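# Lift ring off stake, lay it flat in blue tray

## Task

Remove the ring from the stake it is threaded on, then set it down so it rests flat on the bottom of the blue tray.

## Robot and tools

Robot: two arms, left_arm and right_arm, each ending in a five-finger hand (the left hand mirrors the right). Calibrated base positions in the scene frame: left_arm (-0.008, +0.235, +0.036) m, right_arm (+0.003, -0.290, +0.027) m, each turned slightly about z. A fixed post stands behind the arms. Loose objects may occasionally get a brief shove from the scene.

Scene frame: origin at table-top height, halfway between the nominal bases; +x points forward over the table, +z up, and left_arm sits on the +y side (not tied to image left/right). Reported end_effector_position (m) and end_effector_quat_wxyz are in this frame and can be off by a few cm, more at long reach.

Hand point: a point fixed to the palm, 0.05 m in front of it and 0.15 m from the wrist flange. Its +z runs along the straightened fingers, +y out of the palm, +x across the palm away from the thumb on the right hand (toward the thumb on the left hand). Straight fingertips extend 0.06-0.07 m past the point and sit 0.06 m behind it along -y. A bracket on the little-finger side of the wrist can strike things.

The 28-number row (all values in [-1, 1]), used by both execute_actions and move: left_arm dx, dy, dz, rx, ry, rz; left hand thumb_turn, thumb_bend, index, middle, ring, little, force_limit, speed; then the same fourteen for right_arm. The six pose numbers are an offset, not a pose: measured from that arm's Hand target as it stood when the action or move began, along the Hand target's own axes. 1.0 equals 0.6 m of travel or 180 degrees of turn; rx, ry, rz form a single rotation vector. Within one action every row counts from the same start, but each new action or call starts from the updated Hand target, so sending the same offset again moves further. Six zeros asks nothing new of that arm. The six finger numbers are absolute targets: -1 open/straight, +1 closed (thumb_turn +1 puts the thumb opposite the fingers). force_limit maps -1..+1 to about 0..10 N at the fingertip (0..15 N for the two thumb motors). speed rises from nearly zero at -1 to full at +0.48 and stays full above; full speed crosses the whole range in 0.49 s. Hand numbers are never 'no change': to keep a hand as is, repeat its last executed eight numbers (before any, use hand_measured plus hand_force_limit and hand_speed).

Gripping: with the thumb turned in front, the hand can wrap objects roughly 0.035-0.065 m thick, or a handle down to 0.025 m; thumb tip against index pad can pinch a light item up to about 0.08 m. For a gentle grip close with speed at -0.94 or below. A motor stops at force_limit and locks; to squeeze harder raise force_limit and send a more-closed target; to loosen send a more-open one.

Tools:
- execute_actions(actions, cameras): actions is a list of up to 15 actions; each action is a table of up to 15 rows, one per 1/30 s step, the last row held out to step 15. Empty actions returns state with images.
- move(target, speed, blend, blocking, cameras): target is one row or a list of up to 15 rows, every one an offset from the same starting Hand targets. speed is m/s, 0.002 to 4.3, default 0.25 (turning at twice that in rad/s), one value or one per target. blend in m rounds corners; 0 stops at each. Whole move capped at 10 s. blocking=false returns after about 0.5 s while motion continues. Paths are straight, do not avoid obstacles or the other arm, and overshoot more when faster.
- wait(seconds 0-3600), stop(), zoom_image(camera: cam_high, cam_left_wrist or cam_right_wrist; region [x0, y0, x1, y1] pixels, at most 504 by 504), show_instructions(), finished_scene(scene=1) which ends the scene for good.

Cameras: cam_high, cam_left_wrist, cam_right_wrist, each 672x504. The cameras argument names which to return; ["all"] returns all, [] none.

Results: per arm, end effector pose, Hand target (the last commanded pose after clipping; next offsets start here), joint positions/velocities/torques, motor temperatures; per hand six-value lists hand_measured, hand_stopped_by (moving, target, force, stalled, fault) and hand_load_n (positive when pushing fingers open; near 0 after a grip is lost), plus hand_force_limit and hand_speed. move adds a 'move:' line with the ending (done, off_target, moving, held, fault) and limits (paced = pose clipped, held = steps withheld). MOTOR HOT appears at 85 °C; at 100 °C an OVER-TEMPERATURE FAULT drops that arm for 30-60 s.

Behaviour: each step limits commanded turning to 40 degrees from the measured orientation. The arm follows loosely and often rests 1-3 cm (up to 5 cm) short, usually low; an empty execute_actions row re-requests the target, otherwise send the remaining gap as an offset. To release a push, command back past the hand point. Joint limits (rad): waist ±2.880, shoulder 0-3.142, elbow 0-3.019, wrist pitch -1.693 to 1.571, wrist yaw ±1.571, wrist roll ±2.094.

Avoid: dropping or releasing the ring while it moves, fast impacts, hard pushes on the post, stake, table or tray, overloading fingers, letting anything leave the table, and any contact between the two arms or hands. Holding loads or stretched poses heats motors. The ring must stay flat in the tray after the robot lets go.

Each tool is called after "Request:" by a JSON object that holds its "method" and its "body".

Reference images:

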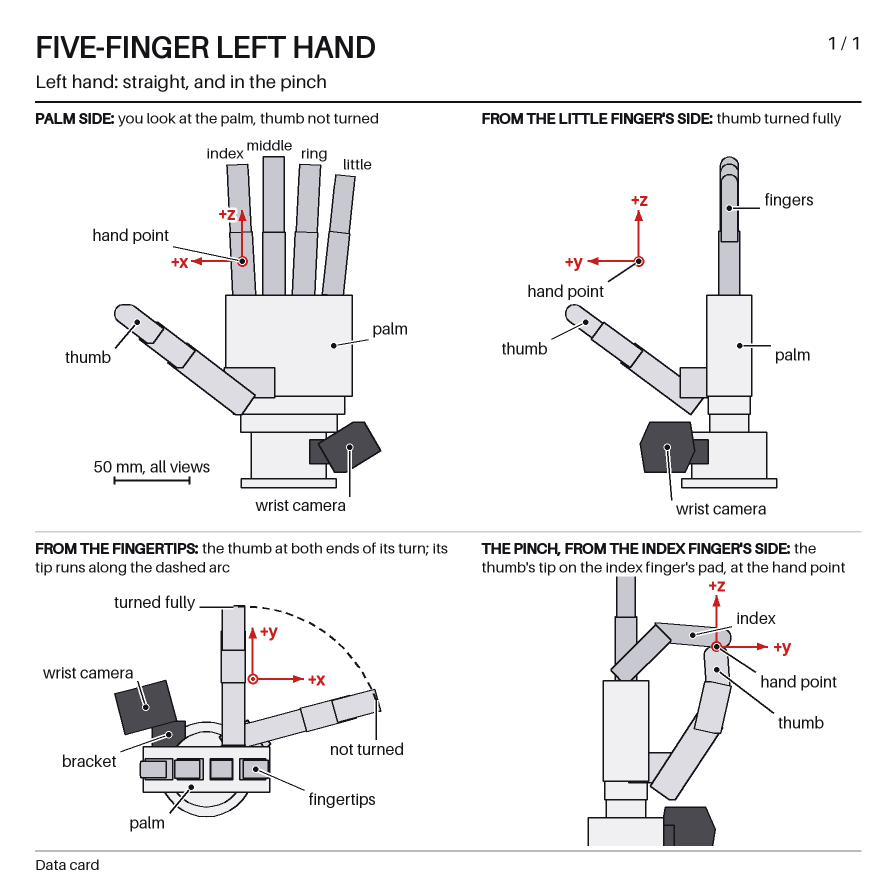

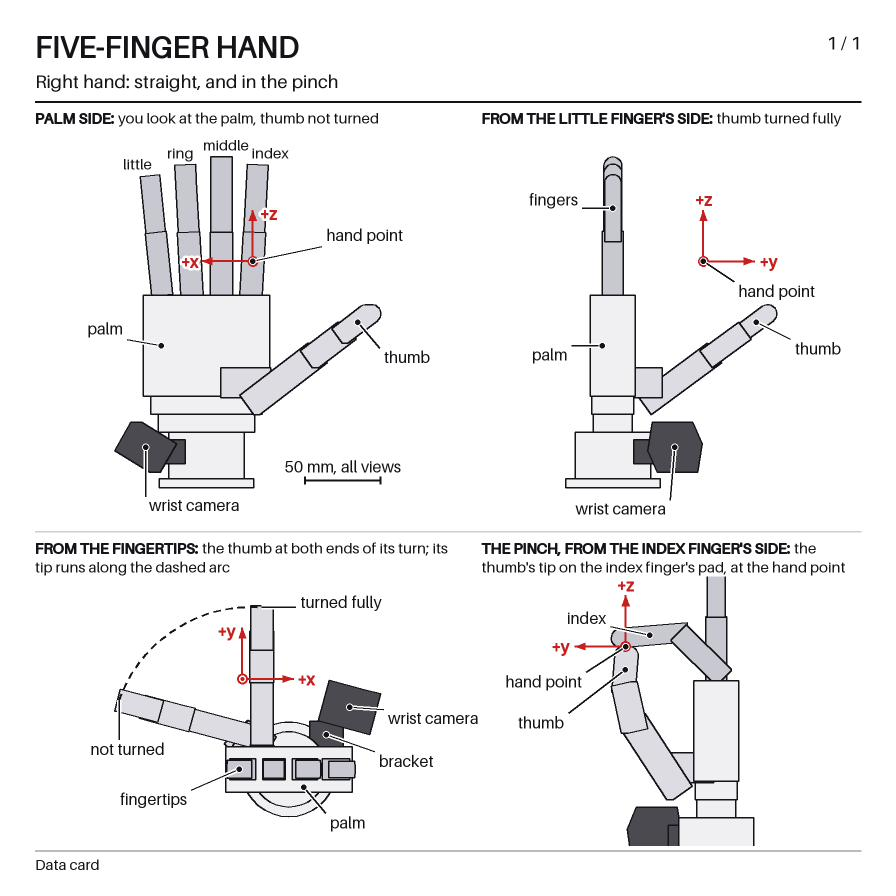

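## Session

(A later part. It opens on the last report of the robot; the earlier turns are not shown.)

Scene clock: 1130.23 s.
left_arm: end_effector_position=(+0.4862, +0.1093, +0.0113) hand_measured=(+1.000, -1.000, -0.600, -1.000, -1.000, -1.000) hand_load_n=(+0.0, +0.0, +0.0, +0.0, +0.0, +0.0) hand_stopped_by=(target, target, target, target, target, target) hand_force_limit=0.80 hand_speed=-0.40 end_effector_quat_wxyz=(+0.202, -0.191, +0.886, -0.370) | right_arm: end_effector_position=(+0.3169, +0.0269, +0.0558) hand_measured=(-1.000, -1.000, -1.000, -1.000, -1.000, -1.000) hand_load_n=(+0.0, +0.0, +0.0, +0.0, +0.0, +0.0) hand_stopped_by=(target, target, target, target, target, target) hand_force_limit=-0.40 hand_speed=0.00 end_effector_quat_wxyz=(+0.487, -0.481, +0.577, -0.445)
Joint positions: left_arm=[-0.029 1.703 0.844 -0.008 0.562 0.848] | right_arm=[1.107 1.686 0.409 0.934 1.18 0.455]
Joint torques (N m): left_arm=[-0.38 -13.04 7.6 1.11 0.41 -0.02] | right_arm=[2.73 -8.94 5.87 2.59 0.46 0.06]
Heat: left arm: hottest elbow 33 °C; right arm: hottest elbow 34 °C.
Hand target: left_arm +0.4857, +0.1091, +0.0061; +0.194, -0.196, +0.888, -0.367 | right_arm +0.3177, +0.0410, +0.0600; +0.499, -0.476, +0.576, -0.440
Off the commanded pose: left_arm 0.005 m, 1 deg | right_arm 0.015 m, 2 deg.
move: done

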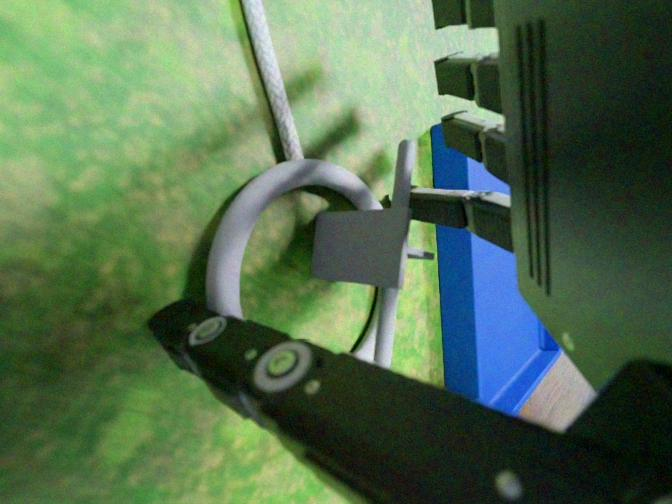

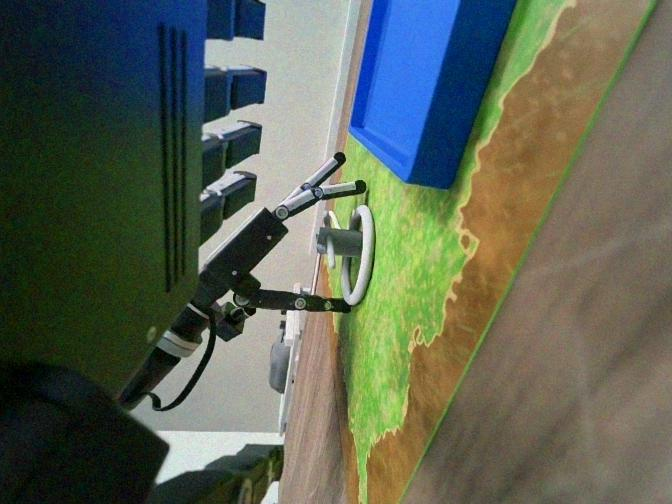

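Request:
{"method": "execute_actions", "body": {"actions": [[[0.0113,0.0010,-0.0090,0,0,0,1,-1,-0.60,-1,-1,-1,0.8,-0.4,0,0,0,0,0,0,-1,-1,-1,-1,-1,-1,-0.4,0]]], "cameras": ["cam_left_wrist","cam_right_wrist"]}}

Request:
{"method": "zoom_image", "body": {"camera": "cam_right_wrist", "region": [300, 190, 400, 340]}}

Scene clock: 1131.43 s.
left_arm: end_effector_position=(+0.4865, +0.1095, +0.0121) hand_measured=(+1.000, -1.000, -0.600, -1.000, -1.000, -1.000) hand_load_n=(+0.0, +0.0, +0.0, +0.0, +0.0, -0.5) hand_stopped_by=(target, target, target, target, target, target) hand_force_limit=0.80 hand_speed=-0.40 end_effector_quat_wxyz=(+0.203, -0.191, +0.886, -0.370) | right_arm: end_effector_position=(+0.3169, +0.0269, +0.0558) hand_measured=(-1.000, -1.000, -1.000, -1.000, -1.000, -1.000) hand_load_n=(+0.0, +0.0, +0.0, +0.0, +0.0, +0.0) hand_stopped_by=(target, target, target, target, target, target) hand_force_limit=-0.40 hand_speed=0.00 end_effector_quat_wxyz=(+0.487, -0.481, +0.577, -0.445)
Joint positions: left_arm=[-0.029 1.701 0.844 -0.008 0.561 0.848] | right_arm=[1.107 1.686 0.409 0.934 1.18 0.455]
Joint torques (N m): left_arm=[-0.21 -14.33 5.65 1.26 0.43 -0.03] | right_arm=[2.55 -9 6.02 2.61 0.54 -0.02]
Heat: left arm: hottest elbow 33 °C; right arm: hottest elbow 34 °C.
Hand target: left_arm +0.4771, +0.1092, +0.0078; +0.194, -0.196, +0.888, -0.367 | right_arm +0.3177, +0.0410, +0.0600; +0.499, -0.476, +0.576, -0.440
Off the commanded pose: left_arm 0.010 m, 1 deg | right_arm 0.015 m, 2 deg.

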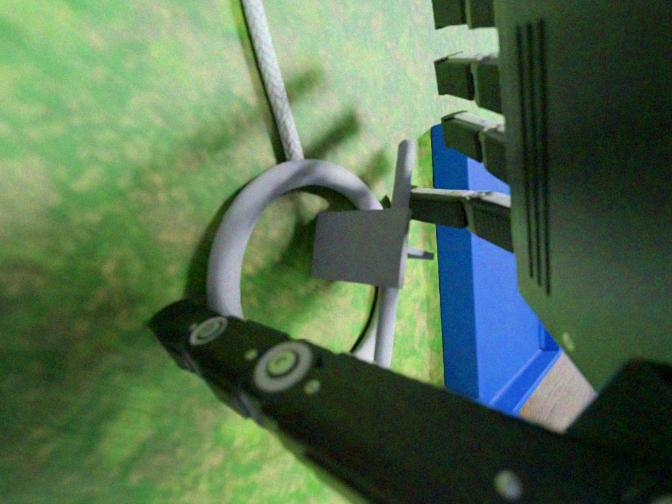

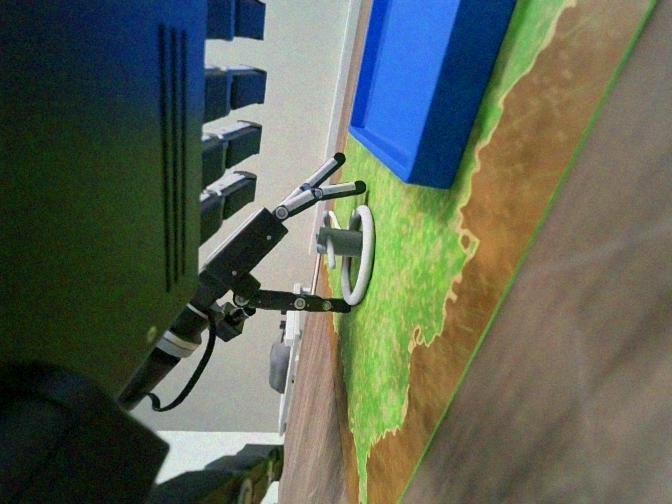

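Scaled by 3.360 from the camera's image (finer frame: 960x720).

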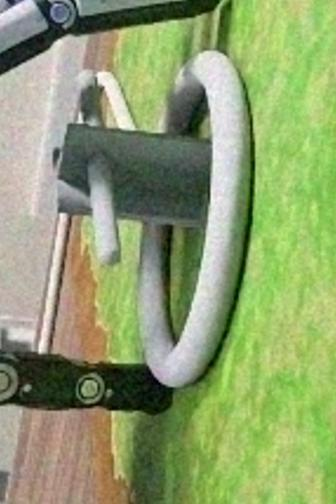

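Request:
{"method": "execute_actions", "body": {"actions": [[[0.0072,-0.0027,-0.0093,0,0,0,1,-1,-0.60,-1,-1,-1,0.8,-0.4,0,0,0,0,0,0,-1,-1,-1,-1,-1,-1,-0.4,0]]], "cameras": ["cam_left_wrist","cam_right_wrist"]}}

Request:
{"method": "zoom_image", "body": {"camera": "cam_right_wrist", "region": [300, 190, 400, 340]}}

Scene clock: 1133.87 s.
left_arm: end_effector_position=(+0.4783, +0.1105, +0.0141) hand_measured=(+1.000, -1.000, -0.600, -1.000, -1.000, -1.000) hand_load_n=(+0.0, +0.0, +0.0, +0.0, +0.0, +0.0) hand_stopped_by=(target, target, target, target, target, target) hand_force_limit=0.80 hand_speed=-0.40 end_effector_quat_wxyz=(+0.201, -0.192, +0.887, -0.368) | right_arm: end_effector_position=(+0.3169, +0.0269, +0.0558) hand_measured=(-1.000, -1.000, -1.000, -1.000, -1.000, -1.000) hand_load_n=(-0.5, +0.0, +0.0, +0.0, +0.0, +0.0) hand_stopped_by=(target, target, target, target, target, target) hand_force_limit=-0.40 hand_speed=0.00 end_effector_quat_wxyz=(+0.487, -0.481, +0.577, -0.445)
Joint positions: left_arm=[-0.029 1.68 0.825 -0.015 0.56 0.848] | right_arm=[1.107 1.686 0.409 0.934 1.18 0.455]
Joint torques (N m): left_arm=[-0.62 -14.04 5.98 1.36 0.46 -0.05] | right_arm=[2.67 -9.52 6.19 2.47 0.51 -0.01]
Heat: left arm: hottest elbow 33 °C; right arm: hottest elbow 34 °C.
Hand target: left_arm +0.4710, +0.1093, +0.0117; +0.194, -0.197, +0.888, -0.367 | right_arm +0.3177, +0.0410, +0.0600; +0.499, -0.476, +0.576, -0.440
Off the commanded pose: left_arm 0.008 m, 1 deg | right_arm 0.015 m, 2 deg.

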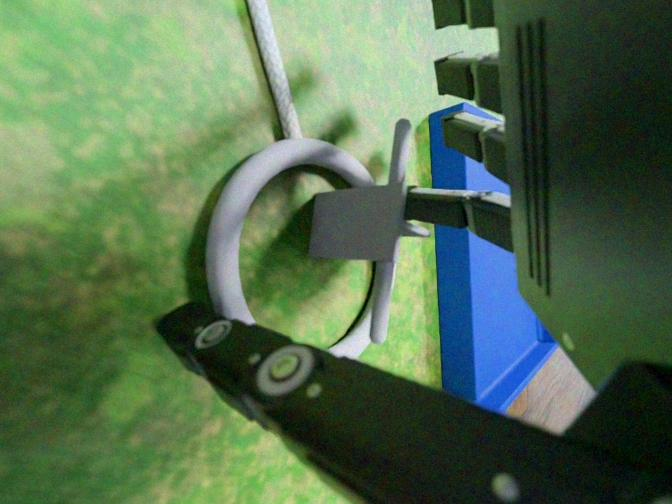

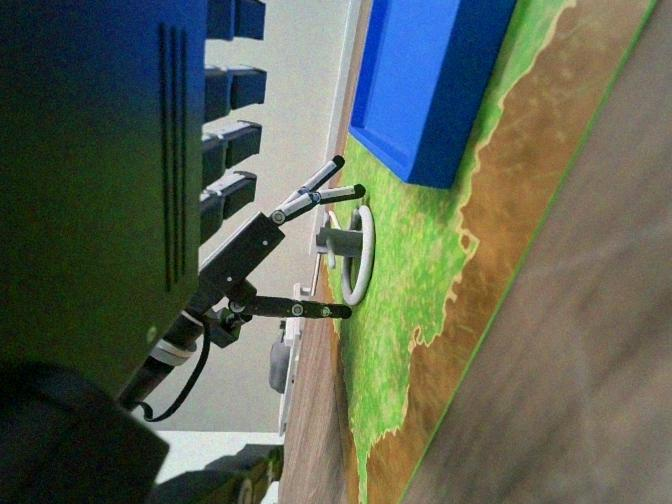

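Scaled by 3.360 from the camera's image (finer frame: 960x720).

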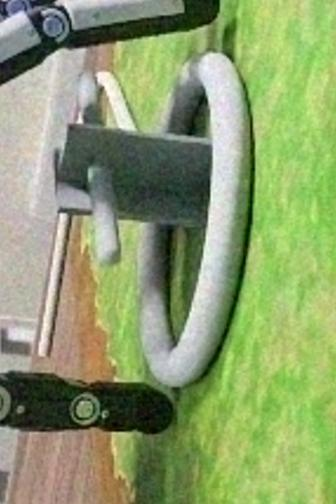

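Request:
{"method": "execute_actions", "body": {"actions": [[[-0.0003,0.0133,0.0158,0,0,0,1,-1,-0.60,-1,-1,-1,0.8,-0.4,0,0,0,0,0,0,-1,-1,-1,-1,-1,-1,-0.4,0]]], "cameras": ["cam_left_wrist","cam_right_wrist"]}}

Request:
{"method": "zoom_image", "body": {"camera": "cam_right_wrist", "region": [300, 190, 400, 340]}}

Scene clock: 1135.17 s.
left_arm: end_effector_position=(+0.4803, +0.1103, +0.0136) hand_measured=(+1.000, -1.000, -0.600, -1.000, -1.000, -1.000) hand_load_n=(+0.0, +0.0, +0.0, +0.0, +0.0, +0.0) hand_stopped_by=(target, target, target, target, target, target) hand_force_limit=0.80 hand_speed=-0.40 end_effector_quat_wxyz=(+0.205, -0.191, +0.886, -0.369) | right_arm: end_effector_position=(+0.3169, +0.0269, +0.0558) hand_measured=(-1.000, -1.000, -1.000, -1.000, -1.000, -1.000) hand_load_n=(+0.0, +0.0, +0.0, +0.0, +0.0, +0.0) hand_stopped_by=(target, target, target, target, target, target) hand_force_limit=-0.40 hand_speed=0.00 end_effector_quat_wxyz=(+0.487, -0.481, +0.577, -0.445)
Joint positions: left_arm=[-0.029 1.684 0.825 -0.003 0.56 0.848] | right_arm=[1.107 1.686 0.409 0.934 1.18 0.455]
Joint torques (N m): left_arm=[-0.32 -11.69 6.13 2.22 0.46 -0.04] | right_arm=[2.02 -8.94 6.04 2.51 0.53 0]
Heat: left arm: hottest elbow 33 °C; right arm: hottest elbow 34 °C.
Hand target: left_arm +0.4741, +0.1091, -0.0003; +0.194, -0.197, +0.888, -0.367 | right_arm +0.3177, +0.0410, +0.0600; +0.499, -0.476, +0.576, -0.440
Off the commanded pose: left_arm 0.015 m, 1 deg | right_arm 0.015 m, 2 deg.

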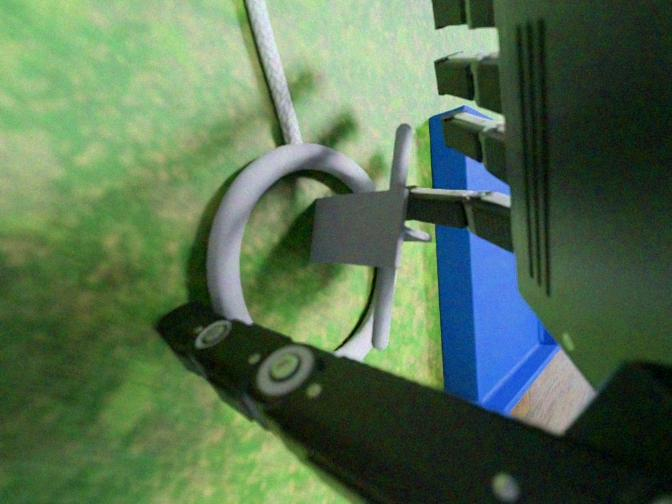

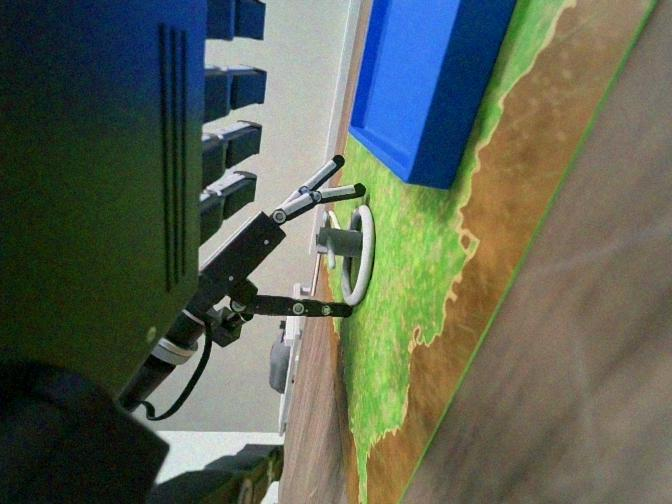

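Scaled by 3.360 from the camera's image (finer frame: 960x720).

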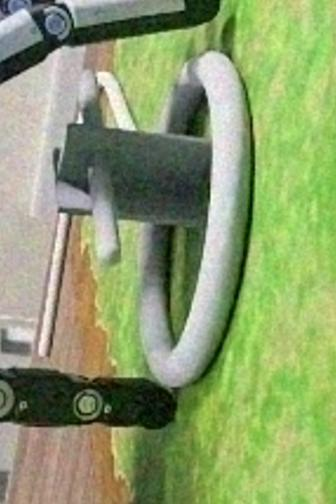

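Request:
{"method": "execute_actions", "body": {"actions": [[[0,0,0,0,0,0,1,-1,-0.45,-1,-1,-1,0.8,-0.6,0,0,0,0,0,0,-1,-1,-1,-1,-1,-1,-0.4,0]],[[0,0,0,0,0,0,1,-1,-0.45,-1,-1,-1,0.8,-0.6,0,0,0,0,0,0,-1,-1,-1,-1,-1,-1,-0.4,0]],[[0,0,0,0,0,0,1,-1,-0.42,-1,-1,-1,0.8,-0.9,0,0,0,0,0,0,-1,-1,-1,-1,-1,-1,-0.4,0]]], "cameras": ["cam_left_wrist","cam_right_wrist"]}}

Request:
{"method": "zoom_image", "body": {"camera": "cam_right_wrist", "region": [300, 180, 400, 330]}}

Scene clock: 1137.57 s.
left_arm: end_effector_position=(+0.4805, +0.1103, +0.0137) hand_measured=(+1.000, -1.000, -0.420, -1.000, -1.000, -1.000) hand_load_n=(+0.0, -0.5, +0.5, +0.0, +0.0, +0.0) hand_stopped_by=(target, target, target, target, target, target) hand_force_limit=0.80 hand_speed=-0.90 end_effector_quat_wxyz=(+0.205, -0.191, +0.886, -0.369) | right_arm: end_effector_position=(+0.3169, +0.0269, +0.0558) hand_measured=(-1.000, -1.000, -1.000, -1.000, -1.000, -1.000) hand_load_n=(+0.0, +0.0, +0.0, +0.0, +0.0, -0.5) hand_stopped_by=(target, target, target, target, target, target) hand_force_limit=-0.40 hand_speed=0.00 end_effector_quat_wxyz=(+0.487, -0.481, +0.577, -0.445)
Joint positions: left_arm=[-0.029 1.684 0.825 -0.002 0.56 0.848] | right_arm=[1.107 1.686 0.409 0.934 1.18 0.455]
Joint torques (N m): left_arm=[-0.26 -11.58 6.09 2.15 0.47 -0.03] | right_arm=[3.08 -9.35 6.06 2.63 0.52 0.03]
Heat: left arm: hottest elbow 33 °C; right arm: hottest elbow 34 °C.
Hand target: left_arm +0.4741, +0.1091, -0.0003; +0.194, -0.197, +0.888, -0.367 | right_arm +0.3177, +0.0410, +0.0600; +0.499, -0.476, +0.576, -0.440
Off the commanded pose: left_arm 0.015 m, 2 deg | right_arm 0.015 m, 2 deg.

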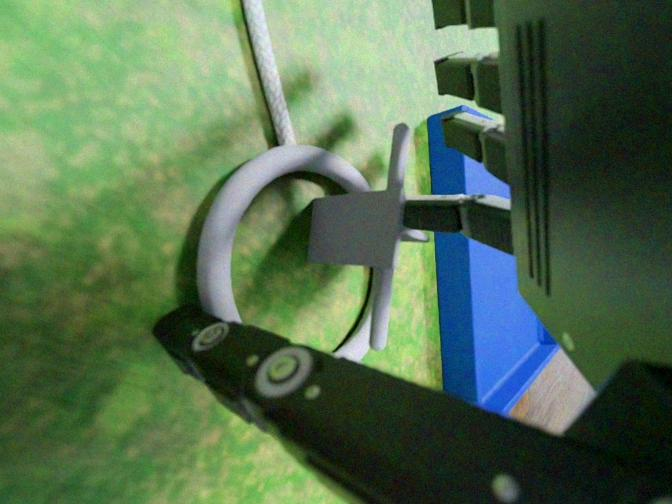

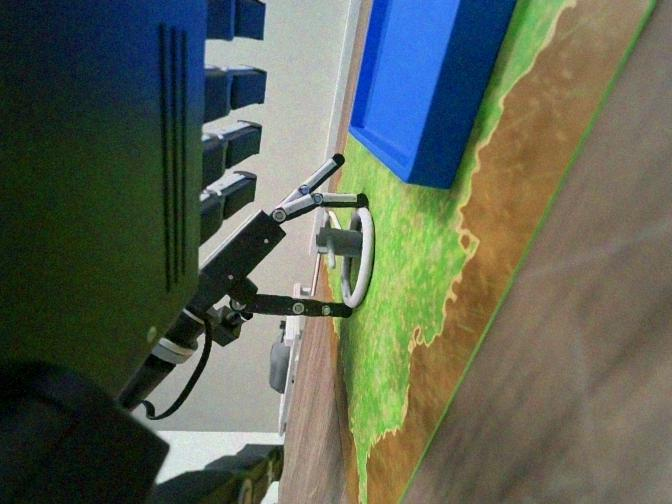

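Scaled by 3.360 from the camera's image (finer frame: 960x720).

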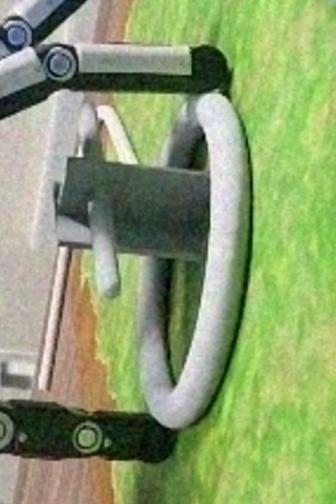

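Request:
{"method": "execute_actions", "body": {"actions": [[[0,0,0,0,0,0,1,-1,-0.36,-1,-1,-1,0.8,-0.94,0,0,0,0,0,0,-1,-1,-1,-1,-1,-1,-0.4,0]],[[0,0,0,0,0,0,1,-1,-0.36,-1,-1,-1,0.8,-0.94,0,0,0,0,0,0,-1,-1,-1,-1,-1,-1,-0.4,0]],[[0,0,0,0,0,0,1,-1,-0.36,-1,-1,-1,0.8,-0.94,0,0,0,0,0,0,-1,-1,-1,-1,-1,-1,-0.4,0]]], "cameras": ["cam_left_wrist","cam_right_wrist"]}}

Request:
{"method": "zoom_image", "body": {"camera": "cam_right_wrist", "region": [300, 180, 400, 330]}}

Scene clock: 1139.83 s.
left_arm: end_effector_position=(+0.4805, +0.1103, +0.0137) hand_measured=(+1.000, -1.000, -0.378, -1.000, -1.000, -1.000) hand_load_n=(-0.5, +1.0, +10.0, +0.0, +0.0, +0.0) hand_stopped_by=(target, target, force, target, target, target) hand_force_limit=0.80 hand_speed=-0.94 end_effector_quat_wxyz=(+0.205, -0.191, +0.886, -0.369) | right_arm: end_effector_position=(+0.3169, +0.0269, +0.0558) hand_measured=(-1.000, -1.000, -1.000, -1.000, -1.000, -1.000) hand_load_n=(-0.5, -0.5, +0.0, +0.0, +0.0, +0.0) hand_stopped_by=(target, target, target, target, target, target) hand_force_limit=-0.40 hand_speed=0.00 end_effector_quat_wxyz=(+0.487, -0.481, +0.577, -0.445)
Joint positions: left_arm=[-0.029 1.684 0.825 -0.002 0.56 0.848] | right_arm=[1.107 1.686 0.409 0.934 1.18 0.455]
Joint torques (N m): left_arm=[-0.56 -11.69 6.09 2.17 0.46 -0.04] | right_arm=[2.61 -9.05 6.01 2.52 0.48 0]
Heat: left arm: hottest elbow 33 °C; right arm: hottest elbow 34 °C.
Hand target: left_arm +0.4741, +0.1091, -0.0003; +0.194, -0.197, +0.888, -0.367 | right_arm +0.3177, +0.0410, +0.0600; +0.499, -0.476, +0.576, -0.440
Off the commanded pose: left_arm 0.015 m, 2 deg | right_arm 0.015 m, 2 deg.

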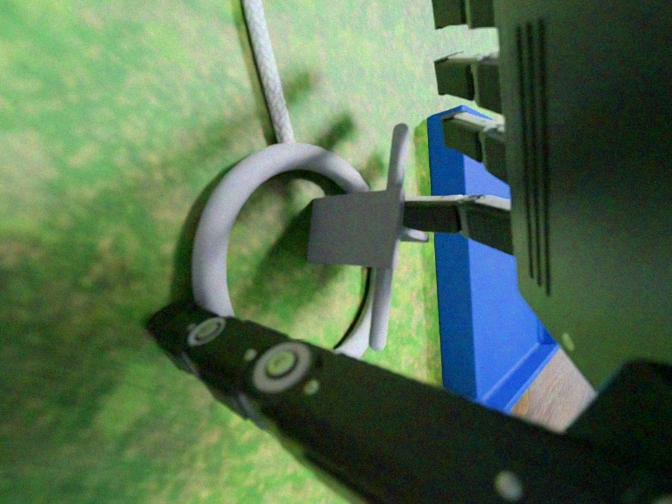

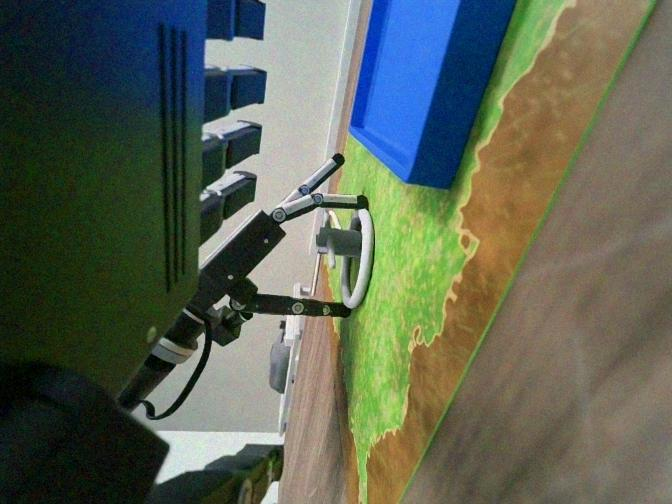

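Scaled by 3.360 from the camera's image (finer frame: 960x720).

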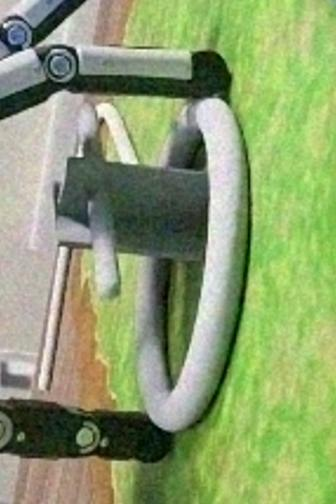

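Request:
{"method": "execute_actions", "body": {"actions": [[[-0.0030,-0.0048,-0.0024,0,0,0,1,-1,-0.36,-1,-1,-1,0.8,-0.94,0,0,0,0,0,0,-1,-1,-1,-1,-1,-1,-0.4,0]],[[-0.0030,-0.0048,-0.0024,0,0,0,1,-1,-0.36,-1,-1,-1,0.8,-0.94,0,0,0,0,0,0,-1,-1,-1,-1,-1,-1,-0.4,0]]]}}

Request:
{"method": "execute_actions", "body": {"actions": [[[-0.0030,-0.0048,-0.0024,0,0,0,1,-1,-0.36,-1,-1,-1,0.8,-0.94,0,0,0,0,0,0,-1,-1,-1,-1,-1,-1,-0.4,0]]]}}

Request:
{"method": "execute_actions", "body": {"actions": [[[-0.0030,-0.0048,-0.0024,0,0,0,1,-1,-0.36,-1,-1,-1,0.8,-0.94,0,0,0,0,0,0,-1,-1,-1,-1,-1,-1,-0.4,0]]], "cameras": ["cam_right_wrist"]}}

Request:
{"method": "zoom_image", "body": {"camera": "cam_right_wrist", "region": [300, 180, 400, 330]}}

Scene clock: 1141.87 s.
left_arm: end_effector_position=(+0.4805, +0.1103, +0.0137) hand_measured=(+1.000, -1.000, -0.378, -1.000, -1.000, -1.000) hand_load_n=(-0.5, +0.5, +10.0, -0.5, +0.0, +0.0) hand_stopped_by=(target, target, force, target, target, target) hand_force_limit=0.80 hand_speed=-0.94 end_effector_quat_wxyz=(+0.205, -0.191, +0.886, -0.369) | right_arm: end_effector_position=(+0.3169, +0.0269, +0.0558) hand_measured=(-1.000, -1.000, -1.000, -1.000, -1.000, -1.000) hand_load_n=(+0.0, +0.0, +0.0, +0.0, +0.0, +0.0) hand_stopped_by=(target, target, target, target, target, target) hand_force_limit=-0.40 hand_speed=0.00 end_effector_quat_wxyz=(+0.487, -0.481, +0.577, -0.445)
Joint positions: left_arm=[-0.029 1.684 0.825 -0.002 0.56 0.848] | right_arm=[1.107 1.686 0.409 0.934 1.18 0.455]
Joint torques (N m): left_arm=[-0.44 -12.34 7.13 1.17 0.46 -0.05] | right_arm=[3.19 -9.17 6.19 2.8 0.54 0]
Heat: left arm: hottest elbow 33 °C; right arm: hottest elbow 34 °C.
Hand target: left_arm +0.4770, +0.1088, +0.0065; +0.194, -0.197, +0.888, -0.367 | right_arm +0.3177, +0.0410, +0.0600; +0.499, -0.476, +0.576, -0.440
Off the commanded pose: left_arm 0.008 m, 2 deg | right_arm 0.015 m, 2 deg.

Scene clock: 1142.57 s.
left_arm: end_effector_position=(+0.4794, +0.1104, +0.0131) hand_measured=(+1.000, -1.000, -0.378, -1.000, -1.000, -1.000) hand_load_n=(-1.0, +0.5, +10.5, +0.0, +0.0, +0.0) hand_stopped_by=(target, target, force, target, target, target) hand_force_limit=0.80 hand_speed=-0.94 end_effector_quat_wxyz=(+0.203, -0.192, +0.887, -0.369) | right_arm: end_effector_position=(+0.3169, +0.0269, +0.0558) hand_measured=(-1.000, -1.000, -1.000, -1.000, -1.000, -1.000) hand_load_n=(+0.0, +0.0, +0.0, +0.0, +0.0, +0.0) hand_stopped_by=(target, target, target, target, target, target) hand_force_limit=-0.40 hand_speed=0.00 end_effector_quat_wxyz=(+0.487, -0.481, +0.577, -0.445)
Joint positions: left_arm=[-0.029 1.684 0.825 -0.007 0.56 0.848] | right_arm=[1.107 1.686 0.409 0.934 1.18 0.455]
Joint torques (N m): left_arm=[-0.56 -12.98 7.65 0.95 0.46 -0.04] | right_arm=[2.55 -8.88 6.11 2.69 0.54 0.02]
Heat: left arm: hottest elbow 33 °C; right arm: hottest elbow 34 °C.
Hand target: left_arm +0.4784, +0.1086, +0.0100; +0.194, -0.197, +0.888, -0.367 | right_arm +0.3177, +0.0410, +0.0600; +0.499, -0.476, +0.576, -0.440
Off the commanded pose: left_arm 0.004 m, 1 deg | right_arm 0.015 m, 2 deg.

Scene clock: 1143.27 s.
left_arm: end_effector_position=(+0.4775, +0.1105, +0.0128) hand_measured=(+1.000, -1.000, -0.378, -1.000, -1.000, -1.000) hand_load_n=(-1.0, +0.5, +10.0, +0.0, +0.0, -0.5) hand_stopped_by=(target, target, force, target, target, target) hand_force_limit=0.80 hand_speed=-0.94 end_effector_quat_wxyz=(+0.200, -0.193, +0.887, -0.368) | right_arm: end_effector_position=(+0.3169, +0.0269, +0.0558) hand_measured=(-1.000, -1.000, -1.000, -1.000, -1.000, -1.000) hand_load_n=(-0.5, +0.0, +0.0, +0.0, +0.5, +0.0) hand_stopped_by=(target, target, target, target, target, target) hand_force_limit=-0.40 hand_speed=0.00 end_effector_quat_wxyz=(+0.487, -0.481, +0.577, -0.445)
Joint positions: left_arm=[-0.029 1.682 0.825 -0.016 0.56 0.848] | right_arm=[1.107 1.686 0.409 0.934 1.18 0.455]
Joint torques (N m): left_arm=[-0.44 -13.04 8.14 0.85 0.44 -0.04] | right_arm=[2.84 -9 6.19 2.8 0.52 -0.01]
Heat: left arm: hottest elbow 33 °C; right arm: hottest elbow 34 °C.
Hand target: left_arm +0.4798, +0.1085, +0.0133; +0.194, -0.197, +0.888, -0.367 | right_arm +0.3177, +0.0410, +0.0600; +0.499, -0.476, +0.576, -0.440
Off the commanded pose: left_arm 0.003 m, 1 deg | right_arm 0.015 m, 2 deg.

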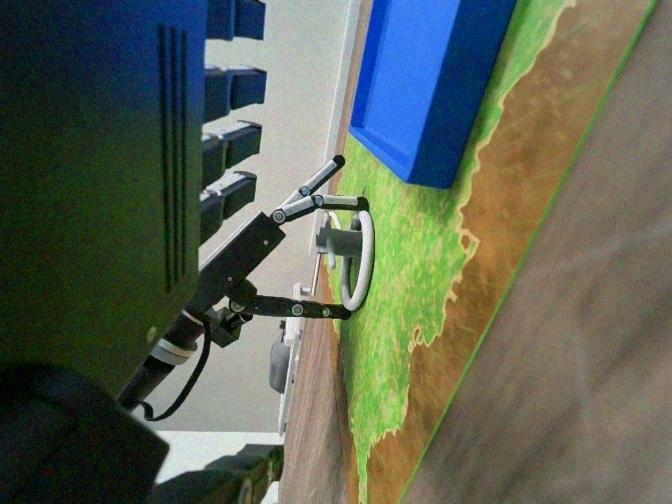

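Scaled by 3.360 from the camera's image (finer frame: 960x720).

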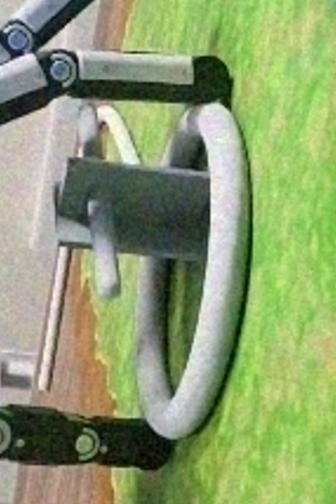

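Request:
{"method": "execute_actions", "body": {"actions": [[[-0.0030,-0.0048,-0.0024,0,0,0,1,-1,-0.36,-1,-1,-1,0.8,-0.94,0,0,0,0,0,0,-1,-1,-1,-1,-1,-1,-0.4,0]]], "cameras": ["all"]}}

Scene clock: 1146.67 s.
left_arm: end_effector_position=(+0.4764, +0.1106, +0.0133) hand_measured=(+1.000, -1.000, -0.378, -1.000, -1.000, -1.000) hand_load_n=(-1.0, +1.0, +10.0, -0.5, +0.0, +0.0) hand_stopped_by=(target, target, force, target, target, target) hand_force_limit=0.80 hand_speed=-0.94 end_effector_quat_wxyz=(+0.196, -0.195, +0.888, -0.367) | right_arm: end_effector_position=(+0.3169, +0.0269, +0.0558) hand_measured=(-1.000, -1.000, -1.000, -1.000, -1.000, -1.000) hand_load_n=(+0.0, +0.0, +0.0, +0.0, +0.0, +0.0) hand_stopped_by=(target, target, target, target, target, target) hand_force_limit=-0.40 hand_speed=0.00 end_effector_quat_wxyz=(+0.487, -0.481, +0.577, -0.445)
Joint positions: left_arm=[-0.029 1.681 0.828 -0.03 0.56 0.848] | right_arm=[1.107 1.686 0.409 0.934 1.18 0.455]
Joint torques (N m): left_arm=[-0.38 -13.45 8.44 0.88 0.45 -0.05] | right_arm=[2.96 -9.35 6.08 2.8 0.47 -0.02]
Heat: left arm: hottest elbow 33 °C; right arm: hottest elbow 34 °C.
Hand target: left_arm +0.4814, +0.1083, +0.0169; +0.194, -0.196, +0.888, -0.367 | right_arm +0.3177, +0.0410, +0.0600; +0.499, -0.476, +0.576, -0.440
Off the commanded pose: left_arm 0.006 m, 0 deg | right_arm 0.015 m, 2 deg.

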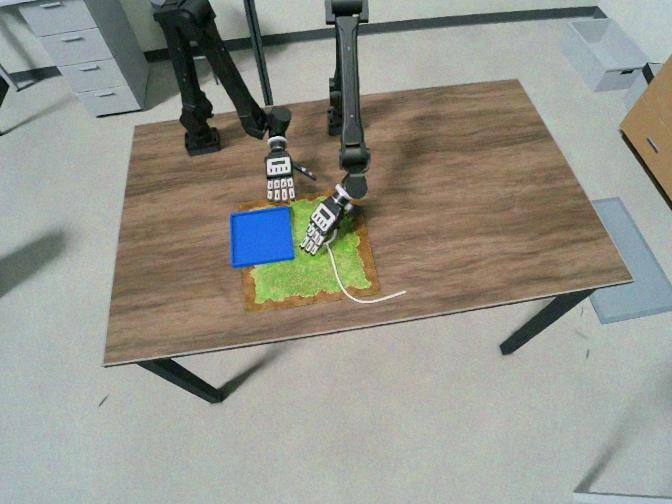

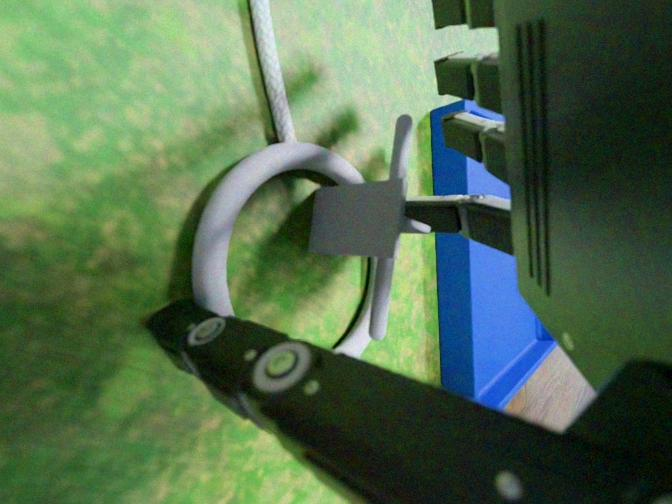

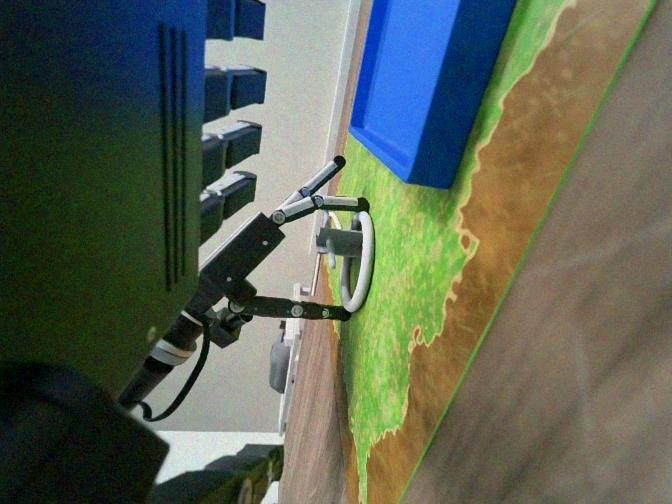

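Request:
{"method": "execute_actions", "body": {"actions": [[[-0.0030,-0.0048,-0.0024,0,0,0,1,-1,-0.36,-1,-1,-1,0.8,-0.94,0,0,0,0,0,0,-1,-1,-1,-1,-1,-1,-0.4,0]]], "cameras": ["cam_left_wrist","cam_right_wrist"]}}

Request:
{"method": "zoom_image", "body": {"camera": "cam_right_wrist", "region": [300, 180, 400, 330]}}

Scene clock: 1147.80 s.
left_arm: end_effector_position=(+0.4749, +0.1107, +0.0135) hand_measured=(+1.000, -1.000, -0.378, -1.000, -1.000, -1.000) hand_load_n=(-1.0, +0.5, +10.0, +0.0, +0.0, +0.0) hand_stopped_by=(target, target, force, target, target, target) hand_force_limit=0.80 hand_speed=-0.94 end_effector_quat_wxyz=(+0.192, -0.196, +0.889, -0.366) | right_arm: end_effector_position=(+0.3169, +0.0269, +0.0558) hand_measured=(-1.000, -1.000, -1.000, -1.000, -1.000, -1.000) hand_load_n=(+0.0, +0.0, +0.0, +0.0, +0.0, +0.0) hand_stopped_by=(target, target, target, target, target, target) hand_force_limit=-0.40 hand_speed=0.00 end_effector_quat_wxyz=(+0.487, -0.481, +0.577, -0.445)
Joint positions: left_arm=[-0.029 1.679 0.831 -0.043 0.56 0.848] | right_arm=[1.107 1.686 0.409 0.934 1.18 0.455]
Joint torques (N m): left_arm=[-0.44 -13.86 8.79 0.94 0.43 -0.05] | right_arm=[3.02 -9.29 6.13 2.62 0.5 -0.04]
Heat: left arm: hottest elbow 33 °C; right arm: hottest elbow 34 °C.
Hand target: left_arm +0.4827, +0.1081, +0.0202; +0.194, -0.196, +0.888, -0.367 | right_arm +0.3177, +0.0410, +0.0600; +0.499, -0.476, +0.576, -0.440
Off the commanded pose: left_arm 0.011 m, 0 deg | right_arm 0.015 m, 2 deg.

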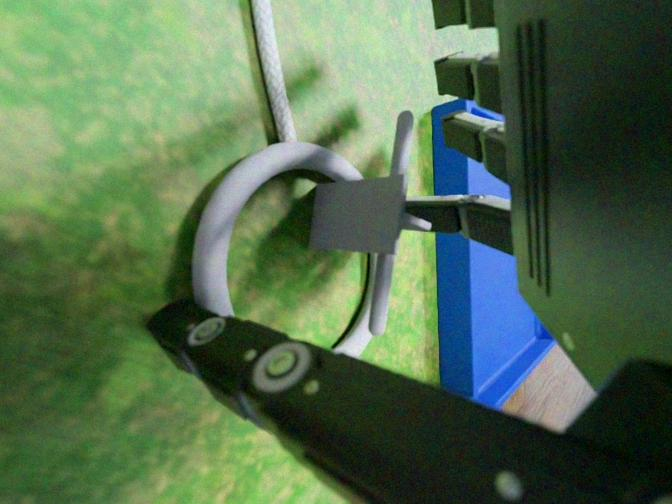

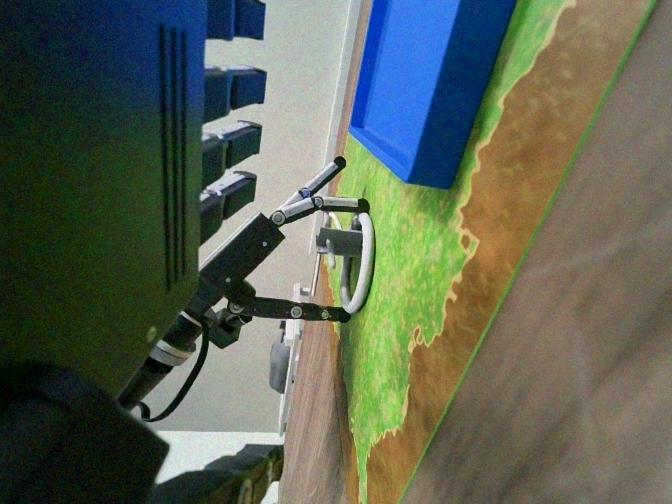

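Scaled by 3.360 from the camera's image (finer frame: 960x720).

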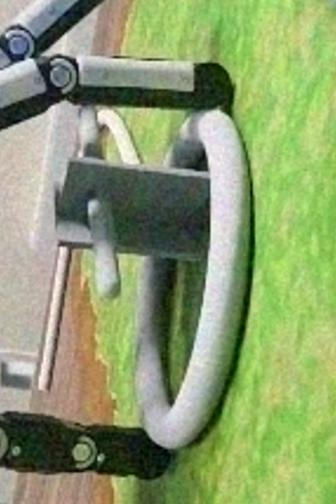

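Request:
{"method": "execute_actions", "body": {"actions": [[[-0.0054,-0.0053,-0.0015,0,0,0,1,-1,-0.36,-1,-1,-1,0.8,-0.94,0,0,0,0,0,0,-1,-1,-1,-1,-1,-1,-0.4,0]]], "cameras": ["cam_right_wrist"]}}

Request:
{"method": "zoom_image", "body": {"camera": "cam_right_wrist", "region": [300, 180, 400, 330]}}

Scene clock: 1149.17 s.
left_arm: end_effector_position=(+0.4744, +0.1107, +0.0140) hand_measured=(+1.000, -1.000, -0.378, -1.000, -1.000, -1.000) hand_load_n=(-0.5, +0.5, +10.0, +0.0, +0.0, +0.0) hand_stopped_by=(target, target, force, target, target, target) hand_force_limit=0.80 hand_speed=-0.94 end_effector_quat_wxyz=(+0.188, -0.198, +0.890, -0.364) | right_arm: end_effector_position=(+0.3169, +0.0269, +0.0558) hand_measured=(-1.000, -1.000, -1.000, -1.000, -1.000, -1.000) hand_load_n=(+0.0, +0.0, +0.0, +0.0, +0.0, +0.0) hand_stopped_by=(target, target, target, target, target, target) hand_force_limit=-0.40 hand_speed=0.00 end_effector_quat_wxyz=(+0.487, -0.481, +0.577, -0.445)
Joint positions: left_arm=[-0.029 1.679 0.837 -0.059 0.56 0.848] | right_arm=[1.107 1.686 0.409 0.934 1.18 0.455]
Joint torques (N m): left_arm=[-0.44 -13.63 9.18 1.13 0.47 -0.04] | right_arm=[1.85 -8.59 6.09 2.67 0.53 0.04]
Heat: left arm: hottest elbow 33 °C; right arm: hottest elbow 34 °C.
Hand target: left_arm +0.4858, +0.1081, +0.0238; +0.194, -0.196, +0.888, -0.367 | right_arm +0.3177, +0.0410, +0.0600; +0.499, -0.476, +0.576, -0.440
Off the commanded pose: left_arm 0.015 m, 1 deg | right_arm 0.015 m, 2 deg.

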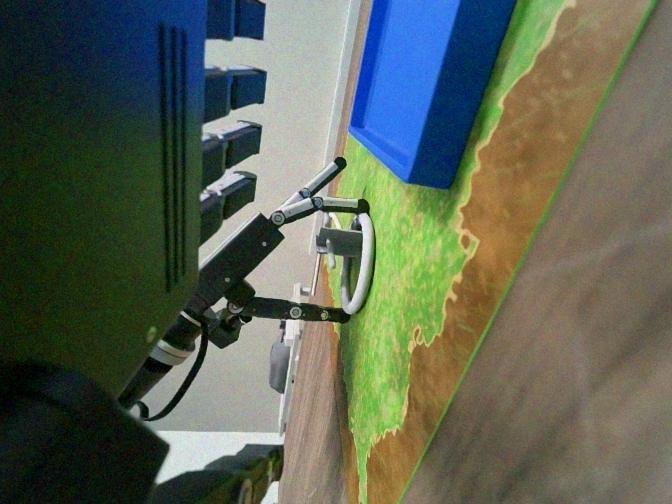

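Scaled by 3.360 from the camera's image (finer frame: 960x720).

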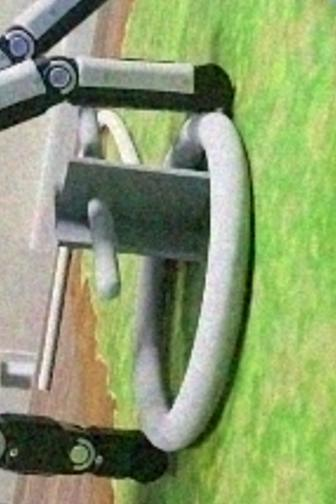

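Request:
{"method": "execute_actions", "body": {"actions": [[[-0.0030,-0.0048,-0.0024,0,0,0,1,-1,-0.36,-1,-1,-1,0.8,-0.94,0,0,0,0,0,0,-1,-1,-1,-1,-1,-1,-0.4,0]]], "cameras": ["cam_left_wrist","cam_right_wrist"]}}

Request:
{"method": "zoom_image", "body": {"camera": "cam_right_wrist", "region": [300, 180, 400, 330]}}

Scene clock: 1150.23 s.
left_arm: end_effector_position=(+0.4736, +0.1108, +0.0142) hand_measured=(+1.000, -1.000, -0.378, -1.000, -1.000, -1.000) hand_load_n=(-1.0, +0.5, +10.0, +0.0, +0.0, +0.0) hand_stopped_by=(target, target, force, target, target, target) hand_force_limit=0.80 hand_speed=-0.94 end_effector_quat_wxyz=(+0.184, -0.199, +0.891, -0.363) | right_arm: end_effector_position=(+0.3169, +0.0269, +0.0558) hand_measured=(-1.000, -1.000, -1.000, -1.000, -1.000, -1.000) hand_load_n=(+0.0, +0.0, +0.0, +0.0, +0.0, +0.0) hand_stopped_by=(target, target, target, target, target, target) hand_force_limit=-0.40 hand_speed=0.00 end_effector_quat_wxyz=(+0.487, -0.481, +0.577, -0.445)
Joint positions: left_arm=[-0.029 1.679 0.841 -0.071 0.56 0.848] | right_arm=[1.107 1.686 0.409 0.934 1.18 0.455]
Joint torques (N m): left_arm=[-0.5 -14.33 9.39 1.1 0.47 -0.04] | right_arm=[2.67 -8.7 6.05 2.54 0.49 0]
Heat: left arm: hottest elbow 33 °C; right arm: hottest elbow 34 °C.
Hand target: left_arm +0.4871, +0.1080, +0.0271; +0.194, -0.196, +0.888, -0.367 | right_arm +0.3177, +0.0410, +0.0600; +0.499, -0.476, +0.576, -0.440
Off the commanded pose: left_arm 0.019 m, 1 deg | right_arm 0.015 m, 2 deg.

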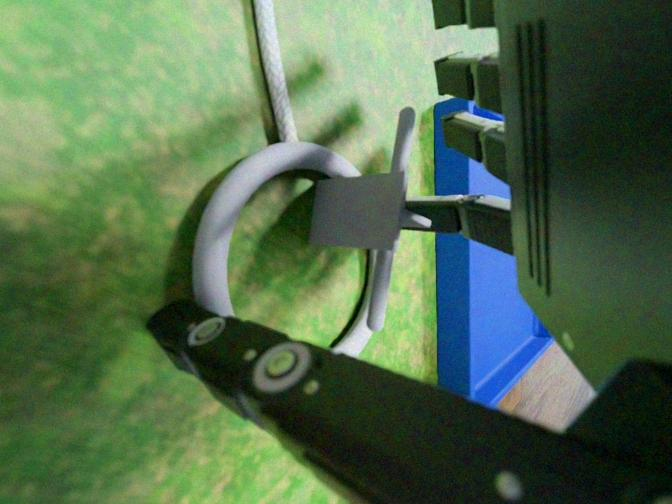

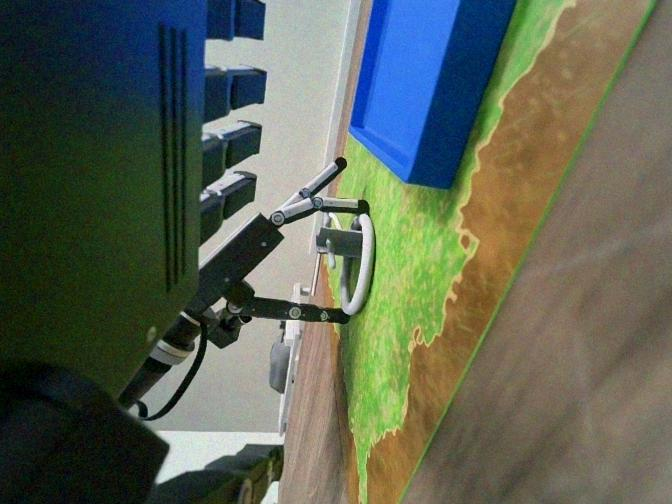

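Scaled by 3.360 from the camera's image (finer frame: 960x720).

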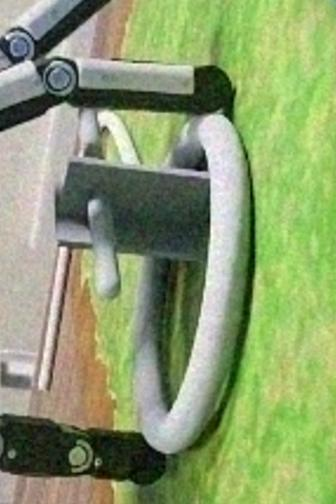

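Request:
{"method": "execute_actions", "body": {"actions": [[[-0.0077,-0.0042,0.0018,0,0,0,1,-1,-0.36,-1,-1,-1,0.8,-0.94,0,0,0,0,0,0,-1,-1,-1,-1,-1,-1,-0.4,0]]], "cameras": []}}

Scene clock: 1152.17 s.
left_arm: end_effector_position=(+0.4758, +0.1107, +0.0166) hand_measured=(+1.000, -1.000, -0.378, -1.000, -1.000, -1.000) hand_load_n=(-0.5, +0.5, +6.0, +0.0, +0.0, +0.0) hand_stopped_by=(target, target, force, target, target, target) hand_force_limit=0.80 hand_speed=-0.94 end_effector_quat_wxyz=(+0.183, -0.200, +0.892, -0.362) | right_arm: end_effector_position=(+0.3169, +0.0269, +0.0558) hand_measured=(-1.000, -1.000, -1.000, -1.000, -1.000, -1.000) hand_load_n=(-0.5, +0.0, -0.5, +0.0, +0.0, +0.0) hand_stopped_by=(target, target, target, target, target, target) hand_force_limit=-0.40 hand_speed=0.00 end_effector_quat_wxyz=(+0.487, -0.481, +0.577, -0.445)
Joint positions: left_arm=[-0.029 1.679 0.852 -0.085 0.56 0.848] | right_arm=[1.107 1.686 0.409 0.934 1.18 0.455]
Joint torques (N m): left_arm=[-0.26 -13.98 9.88 1.28 0.53 -0.03] | right_arm=[3.08 -9.17 6.04 2.55 0.52 -0.02]
Heat: left arm: hottest elbow 33 °C; right arm: hottest elbow 34 °C.
Hand target: left_arm +0.4920, +0.1080, +0.0291; +0.194, -0.196, +0.888, -0.367 | right_arm +0.3177, +0.0410, +0.0600; +0.499, -0.476, +0.576, -0.440
Off the commanded pose: left_arm 0.021 m, 1 deg | right_arm 0.015 m, 2 deg.


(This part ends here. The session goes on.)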